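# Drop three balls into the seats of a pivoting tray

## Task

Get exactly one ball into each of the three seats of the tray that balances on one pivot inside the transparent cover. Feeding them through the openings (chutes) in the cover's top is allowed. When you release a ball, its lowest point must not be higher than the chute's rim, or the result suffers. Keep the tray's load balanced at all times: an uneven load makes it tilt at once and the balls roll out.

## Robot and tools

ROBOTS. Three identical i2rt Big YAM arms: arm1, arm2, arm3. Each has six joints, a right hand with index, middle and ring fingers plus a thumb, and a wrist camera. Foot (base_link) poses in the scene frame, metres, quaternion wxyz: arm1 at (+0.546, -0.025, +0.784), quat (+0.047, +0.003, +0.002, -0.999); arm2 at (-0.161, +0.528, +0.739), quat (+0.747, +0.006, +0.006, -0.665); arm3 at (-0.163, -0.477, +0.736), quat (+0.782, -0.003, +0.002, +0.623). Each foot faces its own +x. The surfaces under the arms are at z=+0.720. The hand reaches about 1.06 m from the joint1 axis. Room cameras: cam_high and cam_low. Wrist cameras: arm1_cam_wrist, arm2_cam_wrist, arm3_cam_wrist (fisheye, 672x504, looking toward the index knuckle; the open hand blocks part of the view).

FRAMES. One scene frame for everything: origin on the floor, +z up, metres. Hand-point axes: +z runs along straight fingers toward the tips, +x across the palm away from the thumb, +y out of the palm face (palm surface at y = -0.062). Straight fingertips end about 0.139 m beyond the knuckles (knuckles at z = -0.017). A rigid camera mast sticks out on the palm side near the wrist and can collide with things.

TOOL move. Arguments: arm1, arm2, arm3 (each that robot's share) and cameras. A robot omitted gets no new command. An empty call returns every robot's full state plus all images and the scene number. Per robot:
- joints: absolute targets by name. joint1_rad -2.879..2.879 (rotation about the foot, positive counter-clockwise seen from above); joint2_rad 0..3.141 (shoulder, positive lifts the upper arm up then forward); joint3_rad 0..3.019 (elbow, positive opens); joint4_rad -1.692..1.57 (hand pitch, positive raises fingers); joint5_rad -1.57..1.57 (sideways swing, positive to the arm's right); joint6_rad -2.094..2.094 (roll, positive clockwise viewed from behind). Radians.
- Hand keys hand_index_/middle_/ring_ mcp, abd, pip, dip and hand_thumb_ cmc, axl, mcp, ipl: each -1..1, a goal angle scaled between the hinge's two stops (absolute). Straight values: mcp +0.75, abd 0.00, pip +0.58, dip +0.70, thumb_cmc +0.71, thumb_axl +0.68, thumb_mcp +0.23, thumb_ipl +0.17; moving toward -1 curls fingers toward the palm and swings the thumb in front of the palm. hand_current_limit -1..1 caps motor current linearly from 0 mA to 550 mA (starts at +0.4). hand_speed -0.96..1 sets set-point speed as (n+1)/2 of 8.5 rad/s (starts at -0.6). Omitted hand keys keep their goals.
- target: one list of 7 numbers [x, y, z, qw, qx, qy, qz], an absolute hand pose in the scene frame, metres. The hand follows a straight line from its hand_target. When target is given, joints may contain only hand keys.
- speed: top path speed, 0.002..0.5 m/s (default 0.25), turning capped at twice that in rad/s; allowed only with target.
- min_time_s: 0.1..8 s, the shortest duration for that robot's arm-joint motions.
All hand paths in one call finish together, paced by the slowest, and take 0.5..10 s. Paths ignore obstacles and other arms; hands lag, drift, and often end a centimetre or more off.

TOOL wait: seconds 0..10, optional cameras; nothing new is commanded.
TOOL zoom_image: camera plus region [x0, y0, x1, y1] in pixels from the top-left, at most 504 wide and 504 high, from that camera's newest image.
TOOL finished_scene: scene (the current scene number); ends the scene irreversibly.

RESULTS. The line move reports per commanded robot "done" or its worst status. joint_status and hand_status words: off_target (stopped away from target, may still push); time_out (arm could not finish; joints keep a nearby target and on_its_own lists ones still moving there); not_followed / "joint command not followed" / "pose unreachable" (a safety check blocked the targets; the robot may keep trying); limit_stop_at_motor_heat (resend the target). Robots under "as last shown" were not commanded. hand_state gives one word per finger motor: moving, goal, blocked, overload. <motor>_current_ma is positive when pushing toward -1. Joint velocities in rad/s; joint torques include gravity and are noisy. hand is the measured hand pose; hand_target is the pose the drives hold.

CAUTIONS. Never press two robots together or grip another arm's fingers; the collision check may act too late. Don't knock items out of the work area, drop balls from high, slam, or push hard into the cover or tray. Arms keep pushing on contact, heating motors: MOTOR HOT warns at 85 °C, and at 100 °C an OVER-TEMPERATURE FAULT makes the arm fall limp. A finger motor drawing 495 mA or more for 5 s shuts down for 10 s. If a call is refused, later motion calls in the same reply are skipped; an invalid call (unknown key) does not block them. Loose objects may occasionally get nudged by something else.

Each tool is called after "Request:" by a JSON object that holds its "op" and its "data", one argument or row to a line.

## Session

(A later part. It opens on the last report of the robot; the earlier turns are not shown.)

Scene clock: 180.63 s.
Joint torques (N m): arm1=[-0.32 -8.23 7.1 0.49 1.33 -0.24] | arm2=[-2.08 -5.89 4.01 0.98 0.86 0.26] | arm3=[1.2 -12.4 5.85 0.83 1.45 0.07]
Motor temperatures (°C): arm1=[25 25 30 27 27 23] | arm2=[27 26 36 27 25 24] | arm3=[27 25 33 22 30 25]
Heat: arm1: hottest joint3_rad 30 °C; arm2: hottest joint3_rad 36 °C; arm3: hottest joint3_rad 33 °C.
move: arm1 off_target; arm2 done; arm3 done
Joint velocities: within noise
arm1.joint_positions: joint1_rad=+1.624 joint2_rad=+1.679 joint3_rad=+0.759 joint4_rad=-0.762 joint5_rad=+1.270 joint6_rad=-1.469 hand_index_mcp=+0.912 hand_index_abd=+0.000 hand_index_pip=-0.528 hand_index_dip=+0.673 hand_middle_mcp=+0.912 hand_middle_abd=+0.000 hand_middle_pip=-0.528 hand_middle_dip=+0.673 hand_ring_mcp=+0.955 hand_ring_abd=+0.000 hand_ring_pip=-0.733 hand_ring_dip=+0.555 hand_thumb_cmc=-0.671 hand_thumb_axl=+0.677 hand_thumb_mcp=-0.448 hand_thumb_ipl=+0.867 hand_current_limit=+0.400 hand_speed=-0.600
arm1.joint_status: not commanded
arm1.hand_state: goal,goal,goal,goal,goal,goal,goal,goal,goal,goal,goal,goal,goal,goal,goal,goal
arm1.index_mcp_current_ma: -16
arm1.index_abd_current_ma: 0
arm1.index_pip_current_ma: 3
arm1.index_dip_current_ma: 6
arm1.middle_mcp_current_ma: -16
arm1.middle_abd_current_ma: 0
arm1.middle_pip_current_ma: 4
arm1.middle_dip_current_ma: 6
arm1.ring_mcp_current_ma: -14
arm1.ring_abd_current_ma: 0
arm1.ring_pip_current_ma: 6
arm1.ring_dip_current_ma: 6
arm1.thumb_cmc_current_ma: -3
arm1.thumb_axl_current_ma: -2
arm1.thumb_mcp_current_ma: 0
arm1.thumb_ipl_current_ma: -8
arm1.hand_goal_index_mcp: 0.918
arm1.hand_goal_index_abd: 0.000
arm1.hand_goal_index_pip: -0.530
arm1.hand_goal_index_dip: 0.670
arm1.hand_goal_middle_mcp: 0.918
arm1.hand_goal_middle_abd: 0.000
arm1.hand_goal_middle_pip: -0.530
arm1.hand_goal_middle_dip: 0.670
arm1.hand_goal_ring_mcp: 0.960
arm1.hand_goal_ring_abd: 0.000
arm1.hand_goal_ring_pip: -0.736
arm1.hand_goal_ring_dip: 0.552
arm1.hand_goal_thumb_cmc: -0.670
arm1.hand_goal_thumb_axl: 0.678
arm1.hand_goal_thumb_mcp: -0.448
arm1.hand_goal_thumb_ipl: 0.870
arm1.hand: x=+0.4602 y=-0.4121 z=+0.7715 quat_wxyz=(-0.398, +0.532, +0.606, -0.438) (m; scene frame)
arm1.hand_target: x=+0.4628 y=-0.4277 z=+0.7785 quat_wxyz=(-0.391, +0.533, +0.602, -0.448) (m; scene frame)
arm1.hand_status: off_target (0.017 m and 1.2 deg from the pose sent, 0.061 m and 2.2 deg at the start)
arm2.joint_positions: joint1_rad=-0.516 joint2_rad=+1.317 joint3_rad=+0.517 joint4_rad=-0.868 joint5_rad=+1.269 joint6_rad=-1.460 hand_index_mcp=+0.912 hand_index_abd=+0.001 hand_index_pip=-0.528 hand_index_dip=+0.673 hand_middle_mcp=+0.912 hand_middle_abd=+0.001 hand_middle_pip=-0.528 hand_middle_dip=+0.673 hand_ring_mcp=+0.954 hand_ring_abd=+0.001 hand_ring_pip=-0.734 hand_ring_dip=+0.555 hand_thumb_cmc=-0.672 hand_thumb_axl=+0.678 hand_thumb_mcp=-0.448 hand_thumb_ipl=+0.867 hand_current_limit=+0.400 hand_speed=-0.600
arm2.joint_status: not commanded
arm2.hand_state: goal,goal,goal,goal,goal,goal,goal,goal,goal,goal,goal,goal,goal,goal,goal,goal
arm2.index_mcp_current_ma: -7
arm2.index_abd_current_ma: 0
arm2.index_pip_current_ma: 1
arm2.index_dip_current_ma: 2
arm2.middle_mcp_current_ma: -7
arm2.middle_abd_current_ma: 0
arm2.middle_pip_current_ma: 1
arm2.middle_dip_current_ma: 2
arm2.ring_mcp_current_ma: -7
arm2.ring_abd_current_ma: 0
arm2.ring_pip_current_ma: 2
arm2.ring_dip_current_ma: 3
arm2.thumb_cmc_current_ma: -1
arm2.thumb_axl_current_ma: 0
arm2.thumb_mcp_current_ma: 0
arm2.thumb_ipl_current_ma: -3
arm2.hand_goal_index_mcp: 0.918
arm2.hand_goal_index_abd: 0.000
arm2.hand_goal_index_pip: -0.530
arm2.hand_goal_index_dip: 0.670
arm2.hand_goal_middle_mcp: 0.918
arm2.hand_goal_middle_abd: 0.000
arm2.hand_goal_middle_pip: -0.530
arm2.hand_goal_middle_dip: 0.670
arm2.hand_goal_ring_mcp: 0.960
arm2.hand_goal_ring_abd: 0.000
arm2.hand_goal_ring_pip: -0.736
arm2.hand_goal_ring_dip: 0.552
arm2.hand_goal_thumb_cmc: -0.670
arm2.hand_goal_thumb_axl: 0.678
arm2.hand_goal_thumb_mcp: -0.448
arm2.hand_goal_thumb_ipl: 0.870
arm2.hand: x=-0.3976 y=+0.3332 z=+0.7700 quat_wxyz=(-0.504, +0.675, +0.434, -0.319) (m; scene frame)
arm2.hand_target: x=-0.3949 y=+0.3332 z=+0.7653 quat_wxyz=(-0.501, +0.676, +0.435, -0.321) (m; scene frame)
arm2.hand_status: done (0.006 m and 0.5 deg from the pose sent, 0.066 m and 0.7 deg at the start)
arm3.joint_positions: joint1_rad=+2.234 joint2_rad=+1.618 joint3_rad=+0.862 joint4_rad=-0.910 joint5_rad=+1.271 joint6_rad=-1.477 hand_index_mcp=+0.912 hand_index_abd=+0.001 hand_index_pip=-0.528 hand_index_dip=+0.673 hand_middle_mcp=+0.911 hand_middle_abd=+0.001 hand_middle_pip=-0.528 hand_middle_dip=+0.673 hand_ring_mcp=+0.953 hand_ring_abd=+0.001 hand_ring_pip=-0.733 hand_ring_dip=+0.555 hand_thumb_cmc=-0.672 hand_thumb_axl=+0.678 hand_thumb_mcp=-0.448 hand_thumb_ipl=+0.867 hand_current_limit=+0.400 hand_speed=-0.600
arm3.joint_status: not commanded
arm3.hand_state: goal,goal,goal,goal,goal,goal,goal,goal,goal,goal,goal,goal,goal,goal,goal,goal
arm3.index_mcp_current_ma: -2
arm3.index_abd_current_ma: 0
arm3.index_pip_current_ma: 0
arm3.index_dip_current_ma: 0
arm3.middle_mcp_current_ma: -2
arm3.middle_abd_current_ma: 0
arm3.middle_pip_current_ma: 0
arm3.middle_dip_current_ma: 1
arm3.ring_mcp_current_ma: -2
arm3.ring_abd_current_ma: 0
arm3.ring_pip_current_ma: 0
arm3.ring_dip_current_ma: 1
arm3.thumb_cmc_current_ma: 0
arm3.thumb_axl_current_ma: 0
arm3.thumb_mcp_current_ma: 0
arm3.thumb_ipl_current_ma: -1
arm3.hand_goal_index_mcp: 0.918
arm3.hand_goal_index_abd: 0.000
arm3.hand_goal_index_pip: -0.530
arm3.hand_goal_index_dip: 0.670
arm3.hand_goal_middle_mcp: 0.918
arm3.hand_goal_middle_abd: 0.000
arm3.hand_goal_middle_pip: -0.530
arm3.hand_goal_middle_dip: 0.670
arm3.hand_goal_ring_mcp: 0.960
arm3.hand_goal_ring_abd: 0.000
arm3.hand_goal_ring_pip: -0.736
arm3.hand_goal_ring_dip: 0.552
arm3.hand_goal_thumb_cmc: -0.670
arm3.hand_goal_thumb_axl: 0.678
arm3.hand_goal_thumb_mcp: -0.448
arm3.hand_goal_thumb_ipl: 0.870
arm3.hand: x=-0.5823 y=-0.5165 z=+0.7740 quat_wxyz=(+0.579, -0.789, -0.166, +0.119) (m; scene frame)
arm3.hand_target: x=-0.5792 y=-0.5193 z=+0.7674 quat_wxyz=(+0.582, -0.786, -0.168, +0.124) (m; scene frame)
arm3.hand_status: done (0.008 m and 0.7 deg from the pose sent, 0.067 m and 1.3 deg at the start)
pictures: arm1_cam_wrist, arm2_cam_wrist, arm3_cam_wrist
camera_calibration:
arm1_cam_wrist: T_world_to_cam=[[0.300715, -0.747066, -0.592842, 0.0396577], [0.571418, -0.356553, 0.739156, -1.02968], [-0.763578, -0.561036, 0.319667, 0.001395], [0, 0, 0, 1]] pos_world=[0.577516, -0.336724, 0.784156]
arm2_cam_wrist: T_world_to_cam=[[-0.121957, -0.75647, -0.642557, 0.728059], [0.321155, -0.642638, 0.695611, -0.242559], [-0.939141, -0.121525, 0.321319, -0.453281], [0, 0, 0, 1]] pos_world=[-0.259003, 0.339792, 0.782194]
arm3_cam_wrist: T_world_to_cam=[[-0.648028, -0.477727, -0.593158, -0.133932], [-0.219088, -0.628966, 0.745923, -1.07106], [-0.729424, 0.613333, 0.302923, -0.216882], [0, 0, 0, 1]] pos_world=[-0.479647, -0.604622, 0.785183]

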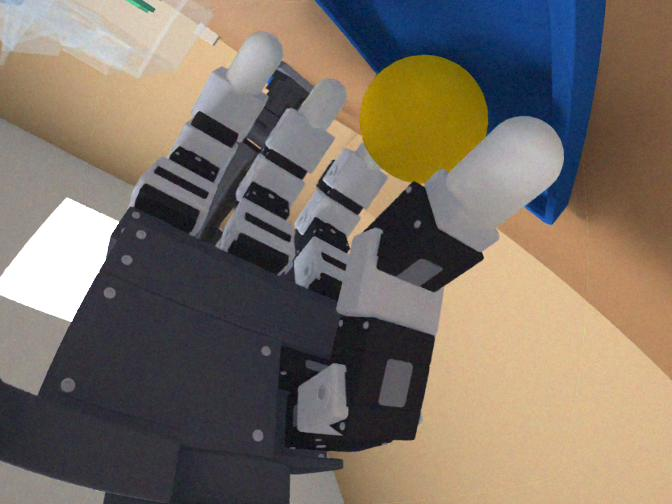

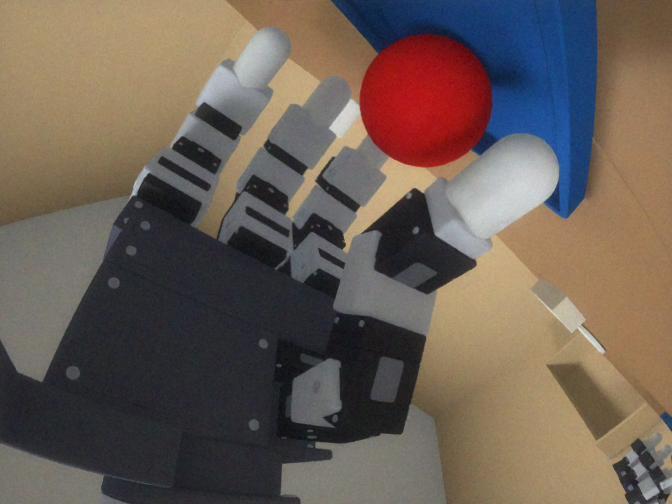

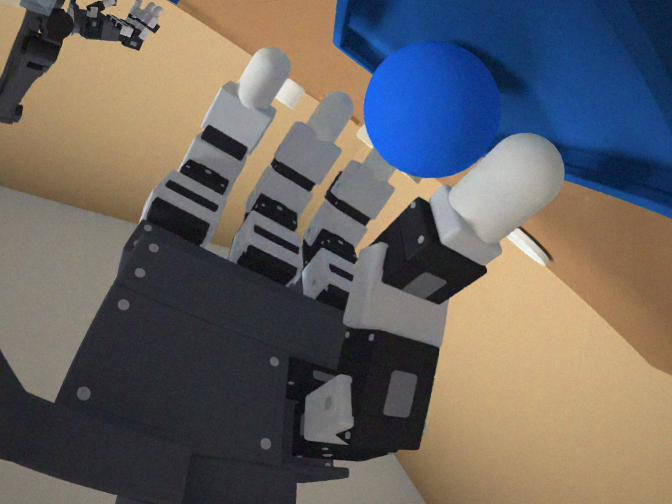

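Request:
{"op": "move", "data": {
  "arm1": {"joints": {"hand_speed": -0.7, "hand_thumb_mcp": -0.169, "hand_thumb_ipl": 0.1135, "hand_index_mcp": 0.72, "hand_middle_mcp": 0.72}},
  "arm2": {"joints": {"hand_speed": -0.7, "hand_thumb_mcp": -0.169, "hand_thumb_ipl": 0.1135, "hand_index_mcp": 0.72, "hand_middle_mcp": 0.72}},
  "arm3": {"joints": {"hand_speed": -0.7, "hand_thumb_mcp": -0.169, "hand_thumb_ipl": 0.1135, "hand_index_mcp": 0.72, "hand_middle_mcp": 0.72}}
}}

Request:
{"op": "move", "data": {
  "arm1": {"joints": {"hand_speed": -0.8, "hand_thumb_ipl": -0.135, "hand_index_mcp": 0.45, "hand_middle_mcp": 0.45}},
  "arm2": {"joints": {"hand_speed": -0.8, "hand_thumb_ipl": -0.135, "hand_index_mcp": 0.45, "hand_middle_mcp": 0.45}},
  "arm3": {"joints": {"hand_speed": -0.8, "hand_thumb_ipl": -0.135, "hand_index_mcp": 0.45, "hand_middle_mcp": 0.45}},
  "cameras": ["arm1_cam_wrist", "arm2_cam_wrist", "arm3_cam_wrist"]
}}

Scene clock: 194.70 s.
Joint torques (N m): arm1=[-0.38 -8.06 7.16 0.51 1.27 -0.24] | arm2=[-2.2 -5.89 4.01 0.96 0.85 0.26] | arm3=[1.08 -12.1 5.85 0.85 1.42 0.07]
Motor temperatures (°C): arm1=[25 25 30 27 28 23] | arm2=[27 26 36 27 26 24] | arm3=[27 26 32 22 31 25]
Heat: arm1: hottest joint3_rad 30 °C; arm2: hottest joint3_rad 36 °C; arm3: hottest joint3_rad 32 °C.
move: arm1 done; arm2 done; arm3 done
Joint velocities: within noise
arm1.joint_positions: joint1_rad=+1.641 joint2_rad=+1.679 joint3_rad=+0.760 joint4_rad=-0.761 joint5_rad=+1.271 joint6_rad=-1.465 hand_index_mcp=+0.716 hand_index_abd=+0.000 hand_index_pip=-0.528 hand_index_dip=+0.673 hand_middle_mcp=+0.715 hand_middle_abd=+0.000 hand_middle_pip=-0.528 hand_middle_dip=+0.673 hand_ring_mcp=+0.955 hand_ring_abd=+0.000 hand_ring_pip=-0.733 hand_ring_dip=+0.555 hand_thumb_cmc=-0.670 hand_thumb_axl=+0.677 hand_thumb_mcp=-0.154 hand_thumb_ipl=+0.127 hand_current_limit=+0.400 hand_speed=-0.700
arm1.joint_status: all done
arm1.hand_state: goal,goal,goal,goal,goal,goal,goal,goal,goal,goal,goal,goal,goal,goal,goal,goal
arm1.index_mcp_current_ma: -11
arm1.index_abd_current_ma: 0
arm1.index_pip_current_ma: 3
arm1.index_dip_current_ma: 6
arm1.middle_mcp_current_ma: -13
arm1.middle_abd_current_ma: 0
arm1.middle_pip_current_ma: 4
arm1.middle_dip_current_ma: 6
arm1.ring_mcp_current_ma: -14
arm1.ring_abd_current_ma: 0
arm1.ring_pip_current_ma: 6
arm1.ring_dip_current_ma: 6
arm1.thumb_cmc_current_ma: 0
arm1.thumb_axl_current_ma: -2
arm1.thumb_mcp_current_ma: 57
arm1.thumb_ipl_current_ma: 55
arm1.hand_goal_index_mcp: 0.720
arm1.hand_goal_index_abd: 0.000
arm1.hand_goal_index_pip: -0.530
arm1.hand_goal_index_dip: 0.670
arm1.hand_goal_middle_mcp: 0.720
arm1.hand_goal_middle_abd: 0.000
arm1.hand_goal_middle_pip: -0.530
arm1.hand_goal_middle_dip: 0.670
arm1.hand_goal_ring_mcp: 0.960
arm1.hand_goal_ring_abd: 0.000
arm1.hand_goal_ring_pip: -0.736
arm1.hand_goal_ring_dip: 0.552
arm1.hand_goal_thumb_cmc: -0.670
arm1.hand_goal_thumb_axl: 0.678
arm1.hand_goal_thumb_mcp: -0.168
arm1.hand_goal_thumb_ipl: 0.114
arm1.hand: x=+0.4668 y=-0.4149 z=+0.7722 quat_wxyz=(-0.393, +0.528, +0.609, -0.443) (m; scene frame)
arm1.hand_target: x=+0.4686 y=-0.4296 z=+0.7789 quat_wxyz=(-0.387, +0.530, +0.604, -0.452) (m; scene frame)
arm1.hand_status: not commanded
arm2.joint_positions: joint1_rad=-0.513 joint2_rad=+1.317 joint3_rad=+0.517 joint4_rad=-0.868 joint5_rad=+1.269 joint6_rad=-1.460 hand_index_mcp=+0.715 hand_index_abd=+0.001 hand_index_pip=-0.528 hand_index_dip=+0.673 hand_middle_mcp=+0.715 hand_middle_abd=+0.001 hand_middle_pip=-0.528 hand_middle_dip=+0.673 hand_ring_mcp=+0.954 hand_ring_abd=+0.001 hand_ring_pip=-0.734 hand_ring_dip=+0.555 hand_thumb_cmc=-0.672 hand_thumb_axl=+0.678 hand_thumb_mcp=-0.163 hand_thumb_ipl=+0.117 hand_current_limit=+0.400 hand_speed=-0.700
arm2.joint_status: all done
arm2.hand_state: goal,goal,goal,goal,goal,goal,goal,goal,goal,goal,goal,goal,goal,goal,goal,goal
arm2.index_mcp_current_ma: -5
arm2.index_abd_current_ma: 0
arm2.index_pip_current_ma: 1
arm2.index_dip_current_ma: 2
arm2.middle_mcp_current_ma: -5
arm2.middle_abd_current_ma: 0
arm2.middle_pip_current_ma: 1
arm2.middle_dip_current_ma: 2
arm2.ring_mcp_current_ma: -8
arm2.ring_abd_current_ma: 0
arm2.ring_pip_current_ma: 2
arm2.ring_dip_current_ma: 3
arm2.thumb_cmc_current_ma: -2
arm2.thumb_axl_current_ma: 0
arm2.thumb_mcp_current_ma: 7
arm2.thumb_ipl_current_ma: 3
arm2.hand_goal_index_mcp: 0.720
arm2.hand_goal_index_abd: 0.000
arm2.hand_goal_index_pip: -0.530
arm2.hand_goal_index_dip: 0.670
arm2.hand_goal_middle_mcp: 0.720
arm2.hand_goal_middle_abd: 0.000
arm2.hand_goal_middle_pip: -0.530
arm2.hand_goal_middle_dip: 0.670
arm2.hand_goal_ring_mcp: 0.960
arm2.hand_goal_ring_abd: 0.000
arm2.hand_goal_ring_pip: -0.736
arm2.hand_goal_ring_dip: 0.552
arm2.hand_goal_thumb_cmc: -0.670
arm2.hand_goal_thumb_axl: 0.678
arm2.hand_goal_thumb_mcp: -0.168
arm2.hand_goal_thumb_ipl: 0.114
arm2.hand: x=-0.3970 y=+0.3325 z=+0.7700 quat_wxyz=(-0.503, +0.675, +0.435, -0.319) (m; scene frame)
arm2.hand_target: x=-0.3949 y=+0.3332 z=+0.7653 quat_wxyz=(-0.501, +0.676, +0.435, -0.321) (m; scene frame)
arm2.hand_status: not commanded
arm3.joint_positions: joint1_rad=+2.234 joint2_rad=+1.618 joint3_rad=+0.862 joint4_rad=-0.910 joint5_rad=+1.272 joint6_rad=-1.477 hand_index_mcp=+0.715 hand_index_abd=+0.001 hand_index_pip=-0.528 hand_index_dip=+0.673 hand_middle_mcp=+0.714 hand_middle_abd=+0.001 hand_middle_pip=-0.528 hand_middle_dip=+0.673 hand_ring_mcp=+0.953 hand_ring_abd=+0.001 hand_ring_pip=-0.733 hand_ring_dip=+0.555 hand_thumb_cmc=-0.672 hand_thumb_axl=+0.678 hand_thumb_mcp=-0.168 hand_thumb_ipl=+0.117 hand_current_limit=+0.400 hand_speed=-0.700
arm3.joint_status: all done
arm3.hand_state: goal,goal,goal,goal,goal,goal,goal,goal,goal,goal,goal,goal,goal,goal,goal,goal
arm3.index_mcp_current_ma: -2
arm3.index_abd_current_ma: 0
arm3.index_pip_current_ma: 0
arm3.index_dip_current_ma: 0
arm3.middle_mcp_current_ma: -2
arm3.middle_abd_current_ma: 0
arm3.middle_pip_current_ma: 0
arm3.middle_dip_current_ma: 1
arm3.ring_mcp_current_ma: -2
arm3.ring_abd_current_ma: 0
arm3.ring_pip_current_ma: 0
arm3.ring_dip_current_ma: 1
arm3.thumb_cmc_current_ma: 0
arm3.thumb_axl_current_ma: 0
arm3.thumb_mcp_current_ma: 0
arm3.thumb_ipl_current_ma: 1
arm3.hand_goal_index_mcp: 0.720
arm3.hand_goal_index_abd: 0.000
arm3.hand_goal_index_pip: -0.530
arm3.hand_goal_index_dip: 0.670
arm3.hand_goal_middle_mcp: 0.720
arm3.hand_goal_middle_abd: 0.000
arm3.hand_goal_middle_pip: -0.530
arm3.hand_goal_middle_dip: 0.670
arm3.hand_goal_ring_mcp: 0.960
arm3.hand_goal_ring_abd: 0.000
arm3.hand_goal_ring_pip: -0.736
arm3.hand_goal_ring_dip: 0.552
arm3.hand_goal_thumb_cmc: -0.670
arm3.hand_goal_thumb_axl: 0.678
arm3.hand_goal_thumb_mcp: -0.168
arm3.hand_goal_thumb_ipl: 0.114
arm3.hand: x=-0.5824 y=-0.5163 z=+0.7742 quat_wxyz=(+0.580, -0.789, -0.166, +0.120) (m; scene frame)
arm3.hand_target: x=-0.5792 y=-0.5191 z=+0.7675 quat_wxyz=(+0.582, -0.786, -0.168, +0.124) (m; scene frame)
arm3.hand_status: not commanded
pictures: none

Scene clock: 195.97 s.
Joint torques (N m): arm1=[-0.44 -8.23 6.63 0.49 0.89 -0.25] | arm2=[-2.26 -5.89 4.01 0.99 0.65 0.26] | arm3=[1.26 -12.51 5.87 0.85 1.1 0.08]
Motor temperatures (°C): arm1=[25 25 30 27 28 23] | arm2=[27 26 36 27 25 24] | arm3=[27 26 32 22 30 25]
Heat: arm1: hottest joint3_rad 30 °C; arm2: hottest joint3_rad 36 °C; arm3: hottest joint3_rad 32 °C.
move: arm1 off_target; arm2 off_target; arm3 off_target
Joint velocities: within noise
arm1.joint_positions: joint1_rad=+1.627 joint2_rad=+1.679 joint3_rad=+0.765 joint4_rad=-0.761 joint5_rad=+1.281 joint6_rad=-1.465 hand_index_mcp=+0.527 hand_index_abd=+0.001 hand_index_pip=-0.498 hand_index_dip=+0.686 hand_middle_mcp=+0.527 hand_middle_abd=-0.001 hand_middle_pip=-0.496 hand_middle_dip=+0.683 hand_ring_mcp=+0.954 hand_ring_abd=+0.000 hand_ring_pip=-0.734 hand_ring_dip=+0.555 hand_thumb_cmc=-0.670 hand_thumb_axl=+0.678 hand_thumb_mcp=-0.077 hand_thumb_ipl=-0.052 hand_current_limit=+0.400 hand_speed=-0.800
arm1.joint_status: hand_index_mcp off_target (ended at +0.527, target +0.450); hand_middle_mcp off_target (ended at +0.527, target +0.450); hand_thumb_ipl off_target (ended at -0.052, target -0.135); the others done
arm1.hand_state: blocked,goal,blocked,goal,blocked,goal,blocked,goal,goal,goal,goal,goal,goal,goal,blocked,blocked
arm1.index_mcp_current_ma: 322
arm1.index_abd_current_ma: 1
arm1.index_pip_current_ma: 108
arm1.index_dip_current_ma: 46
arm1.middle_mcp_current_ma: 322
arm1.middle_abd_current_ma: -2
arm1.middle_pip_current_ma: 113
arm1.middle_dip_current_ma: 38
arm1.ring_mcp_current_ma: -16
arm1.ring_abd_current_ma: 0
arm1.ring_pip_current_ma: 5
arm1.ring_dip_current_ma: 6
arm1.thumb_cmc_current_ma: 0
arm1.thumb_axl_current_ma: -1
arm1.thumb_mcp_current_ma: 385
arm1.thumb_ipl_current_ma: 385
arm1.hand_goal_index_mcp: 0.450
arm1.hand_goal_index_abd: 0.000
arm1.hand_goal_index_pip: -0.530
arm1.hand_goal_index_dip: 0.670
arm1.hand_goal_middle_mcp: 0.450
arm1.hand_goal_middle_abd: 0.000
arm1.hand_goal_middle_pip: -0.530
arm1.hand_goal_middle_dip: 0.670
arm1.hand_goal_ring_mcp: 0.960
arm1.hand_goal_ring_abd: 0.000
arm1.hand_goal_ring_pip: -0.736
arm1.hand_goal_ring_dip: 0.552
arm1.hand_goal_thumb_cmc: -0.670
arm1.hand_goal_thumb_axl: 0.678
arm1.hand_goal_thumb_mcp: -0.168
arm1.hand_goal_thumb_ipl: -0.134
arm1.hand: x=+0.4606 y=-0.4164 z=+0.7746 quat_wxyz=(-0.397, +0.531, +0.602, -0.445) (m; scene frame)
arm1.hand_target: x=+0.4629 y=-0.4285 z=+0.7790 quat_wxyz=(-0.390, +0.534, +0.601, -0.450) (m; scene frame)
arm1.hand_status: not commanded
arm2.joint_positions: joint1_rad=-0.527 joint2_rad=+1.317 joint3_rad=+0.517 joint4_rad=-0.868 joint5_rad=+1.273 joint6_rad=-1.449 hand_index_mcp=+0.532 hand_index_abd=+0.003 hand_index_pip=-0.499 hand_index_dip=+0.687 hand_middle_mcp=+0.561 hand_middle_abd=-0.003 hand_middle_pip=-0.489 hand_middle_dip=+0.690 hand_ring_mcp=+0.953 hand_ring_abd=+0.001 hand_ring_pip=-0.734 hand_ring_dip=+0.555 hand_thumb_cmc=-0.668 hand_thumb_axl=+0.679 hand_thumb_mcp=-0.092 hand_thumb_ipl=-0.071 hand_current_limit=+0.400 hand_speed=-0.800
arm2.joint_status: hand_index_mcp off_target (ended at +0.532, target +0.450); hand_middle_mcp off_target (ended at +0.561, target +0.450); hand_thumb_ipl off_target (ended at -0.071, target -0.135); the others done
arm2.hand_state: blocked,goal,blocked,goal,blocked,goal,blocked,goal,goal,goal,goal,goal,goal,goal,blocked,blocked
arm2.index_mcp_current_ma: 259
arm2.index_abd_current_ma: 2
arm2.index_pip_current_ma: 63
arm2.index_dip_current_ma: 27
arm2.middle_mcp_current_ma: 385
arm2.middle_abd_current_ma: -3
arm2.middle_pip_current_ma: 91
arm2.middle_dip_current_ma: 33
arm2.ring_mcp_current_ma: -8
arm2.ring_abd_current_ma: 0
arm2.ring_pip_current_ma: 2
arm2.ring_dip_current_ma: 3
arm2.thumb_cmc_current_ma: 2
arm2.thumb_axl_current_ma: 1
arm2.thumb_mcp_current_ma: 303
arm2.thumb_ipl_current_ma: 250
arm2.hand_goal_index_mcp: 0.450
arm2.hand_goal_index_abd: 0.000
arm2.hand_goal_index_pip: -0.530
arm2.hand_goal_index_dip: 0.670
arm2.hand_goal_middle_mcp: 0.450
arm2.hand_goal_middle_abd: 0.000
arm2.hand_goal_middle_pip: -0.530
arm2.hand_goal_middle_dip: 0.670
arm2.hand_goal_ring_mcp: 0.960
arm2.hand_goal_ring_abd: 0.000
arm2.hand_goal_ring_pip: -0.736
arm2.hand_goal_ring_dip: 0.552
arm2.hand_goal_thumb_cmc: -0.670
arm2.hand_goal_thumb_axl: 0.678
arm2.hand_goal_thumb_mcp: -0.168
arm2.hand_goal_thumb_ipl: -0.134
arm2.hand: x=-0.4007 y=+0.3351 z=+0.7709 quat_wxyz=(-0.505, +0.679, +0.426, -0.320) (m; scene frame)
arm2.hand_target: x=-0.3979 y=+0.3357 z=+0.7655 quat_wxyz=(-0.501, +0.681, +0.427, -0.320) (m; scene frame)
arm2.hand_status: not commanded
arm3.joint_positions: joint1_rad=+2.234 joint2_rad=+1.618 joint3_rad=+0.862 joint4_rad=-0.910 joint5_rad=+1.280 joint6_rad=-1.474 hand_index_mcp=+0.532 hand_index_abd=+0.002 hand_index_pip=-0.495 hand_index_dip=+0.684 hand_middle_mcp=+0.566 hand_middle_abd=-0.004 hand_middle_pip=-0.486 hand_middle_dip=+0.692 hand_ring_mcp=+0.953 hand_ring_abd=+0.001 hand_ring_pip=-0.733 hand_ring_dip=+0.555 hand_thumb_cmc=-0.664 hand_thumb_axl=+0.680 hand_thumb_mcp=-0.103 hand_thumb_ipl=-0.059 hand_current_limit=+0.400 hand_speed=-0.800
arm3.joint_status: hand_index_mcp off_target (ended at +0.532, target +0.450); hand_middle_mcp off_target (ended at +0.566, target +0.450); hand_thumb_ipl off_target (ended at -0.059, target -0.135); the others done
arm3.hand_state: blocked,goal,blocked,goal,blocked,goal,blocked,blocked,goal,goal,goal,goal,goal,goal,blocked,blocked
arm3.index_mcp_current_ma: 164
arm3.index_abd_current_ma: 0
arm3.index_pip_current_ma: 36
arm3.index_dip_current_ma: 8
arm3.middle_mcp_current_ma: 297
arm3.middle_abd_current_ma: -1
arm3.middle_pip_current_ma: 53
arm3.middle_dip_current_ma: 16
arm3.ring_mcp_current_ma: -2
arm3.ring_abd_current_ma: 0
arm3.ring_pip_current_ma: 0
arm3.ring_dip_current_ma: 1
arm3.thumb_cmc_current_ma: 2
arm3.thumb_axl_current_ma: 0
arm3.thumb_mcp_current_ma: 155
arm3.thumb_ipl_current_ma: 210
arm3.hand_goal_index_mcp: 0.450
arm3.hand_goal_index_abd: 0.000
arm3.hand_goal_index_pip: -0.530
arm3.hand_goal_index_dip: 0.670
arm3.hand_goal_middle_mcp: 0.450
arm3.hand_goal_middle_abd: 0.000
arm3.hand_goal_middle_pip: -0.530
arm3.hand_goal_middle_dip: 0.670
arm3.hand_goal_ring_mcp: 0.960
arm3.hand_goal_ring_abd: 0.000
arm3.hand_goal_ring_pip: -0.736
arm3.hand_goal_ring_dip: 0.552
arm3.hand_goal_thumb_cmc: -0.670
arm3.hand_goal_thumb_axl: 0.678
arm3.hand_goal_thumb_mcp: -0.168
arm3.hand_goal_thumb_ipl: -0.134
arm3.hand: x=-0.5832 y=-0.5155 z=+0.7754 quat_wxyz=(+0.583, -0.787, -0.164, +0.121) (m; scene frame)
arm3.hand_target: x=-0.5795 y=-0.5193 z=+0.7675 quat_wxyz=(+0.582, -0.786, -0.167, +0.125) (m; scene frame)
arm3.hand_status: not commanded
pictures: arm1_cam_wrist, arm2_cam_wrist, arm3_cam_wrist
camera_calibration:
arm1_cam_wrist: T_world_to_cam=[[0.297825, -0.753195, -0.586512, 0.0319658], [0.579329, -0.345716, 0.738145, -1.03206], [-0.758734, -0.559622, 0.333385, -0.0139546], [0, 0, 0, 1]] pos_world=[0.577796, -0.340534, 0.785213]
arm2_cam_wrist: T_world_to_cam=[[-0.137644, -0.759559, -0.635708, 0.719195], [0.318777, -0.64164, 0.697624, -0.243886], [-0.937782, -0.106625, 0.330448, -0.467726], [0, 0, 0, 1]] pos_world=[-0.261887, 0.339913, 0.781898]
arm3_cam_wrist: T_world_to_cam=[[-0.651992, -0.473493, -0.592208, -0.134035], [-0.214235, -0.634179, 0.742913, -1.06922], [-0.727331, 0.611245, 0.312041, -0.225467], [0, 0, 0, 1]] pos_world=[-0.480442, -0.603726, 0.785316]

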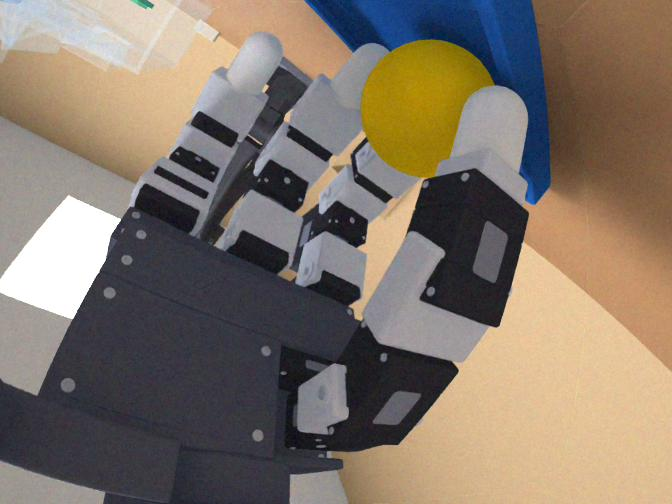

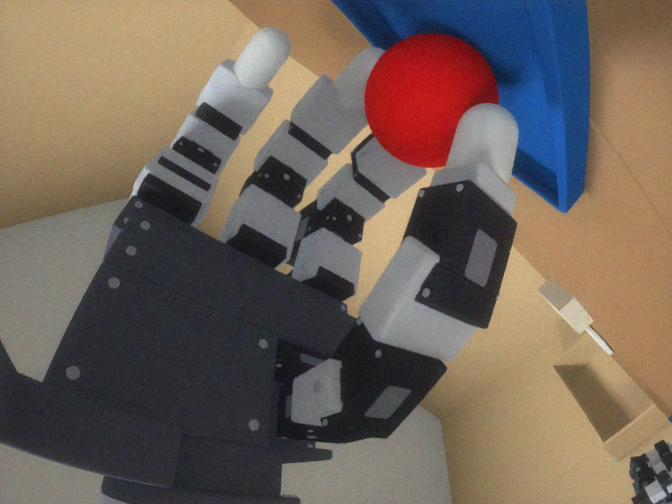

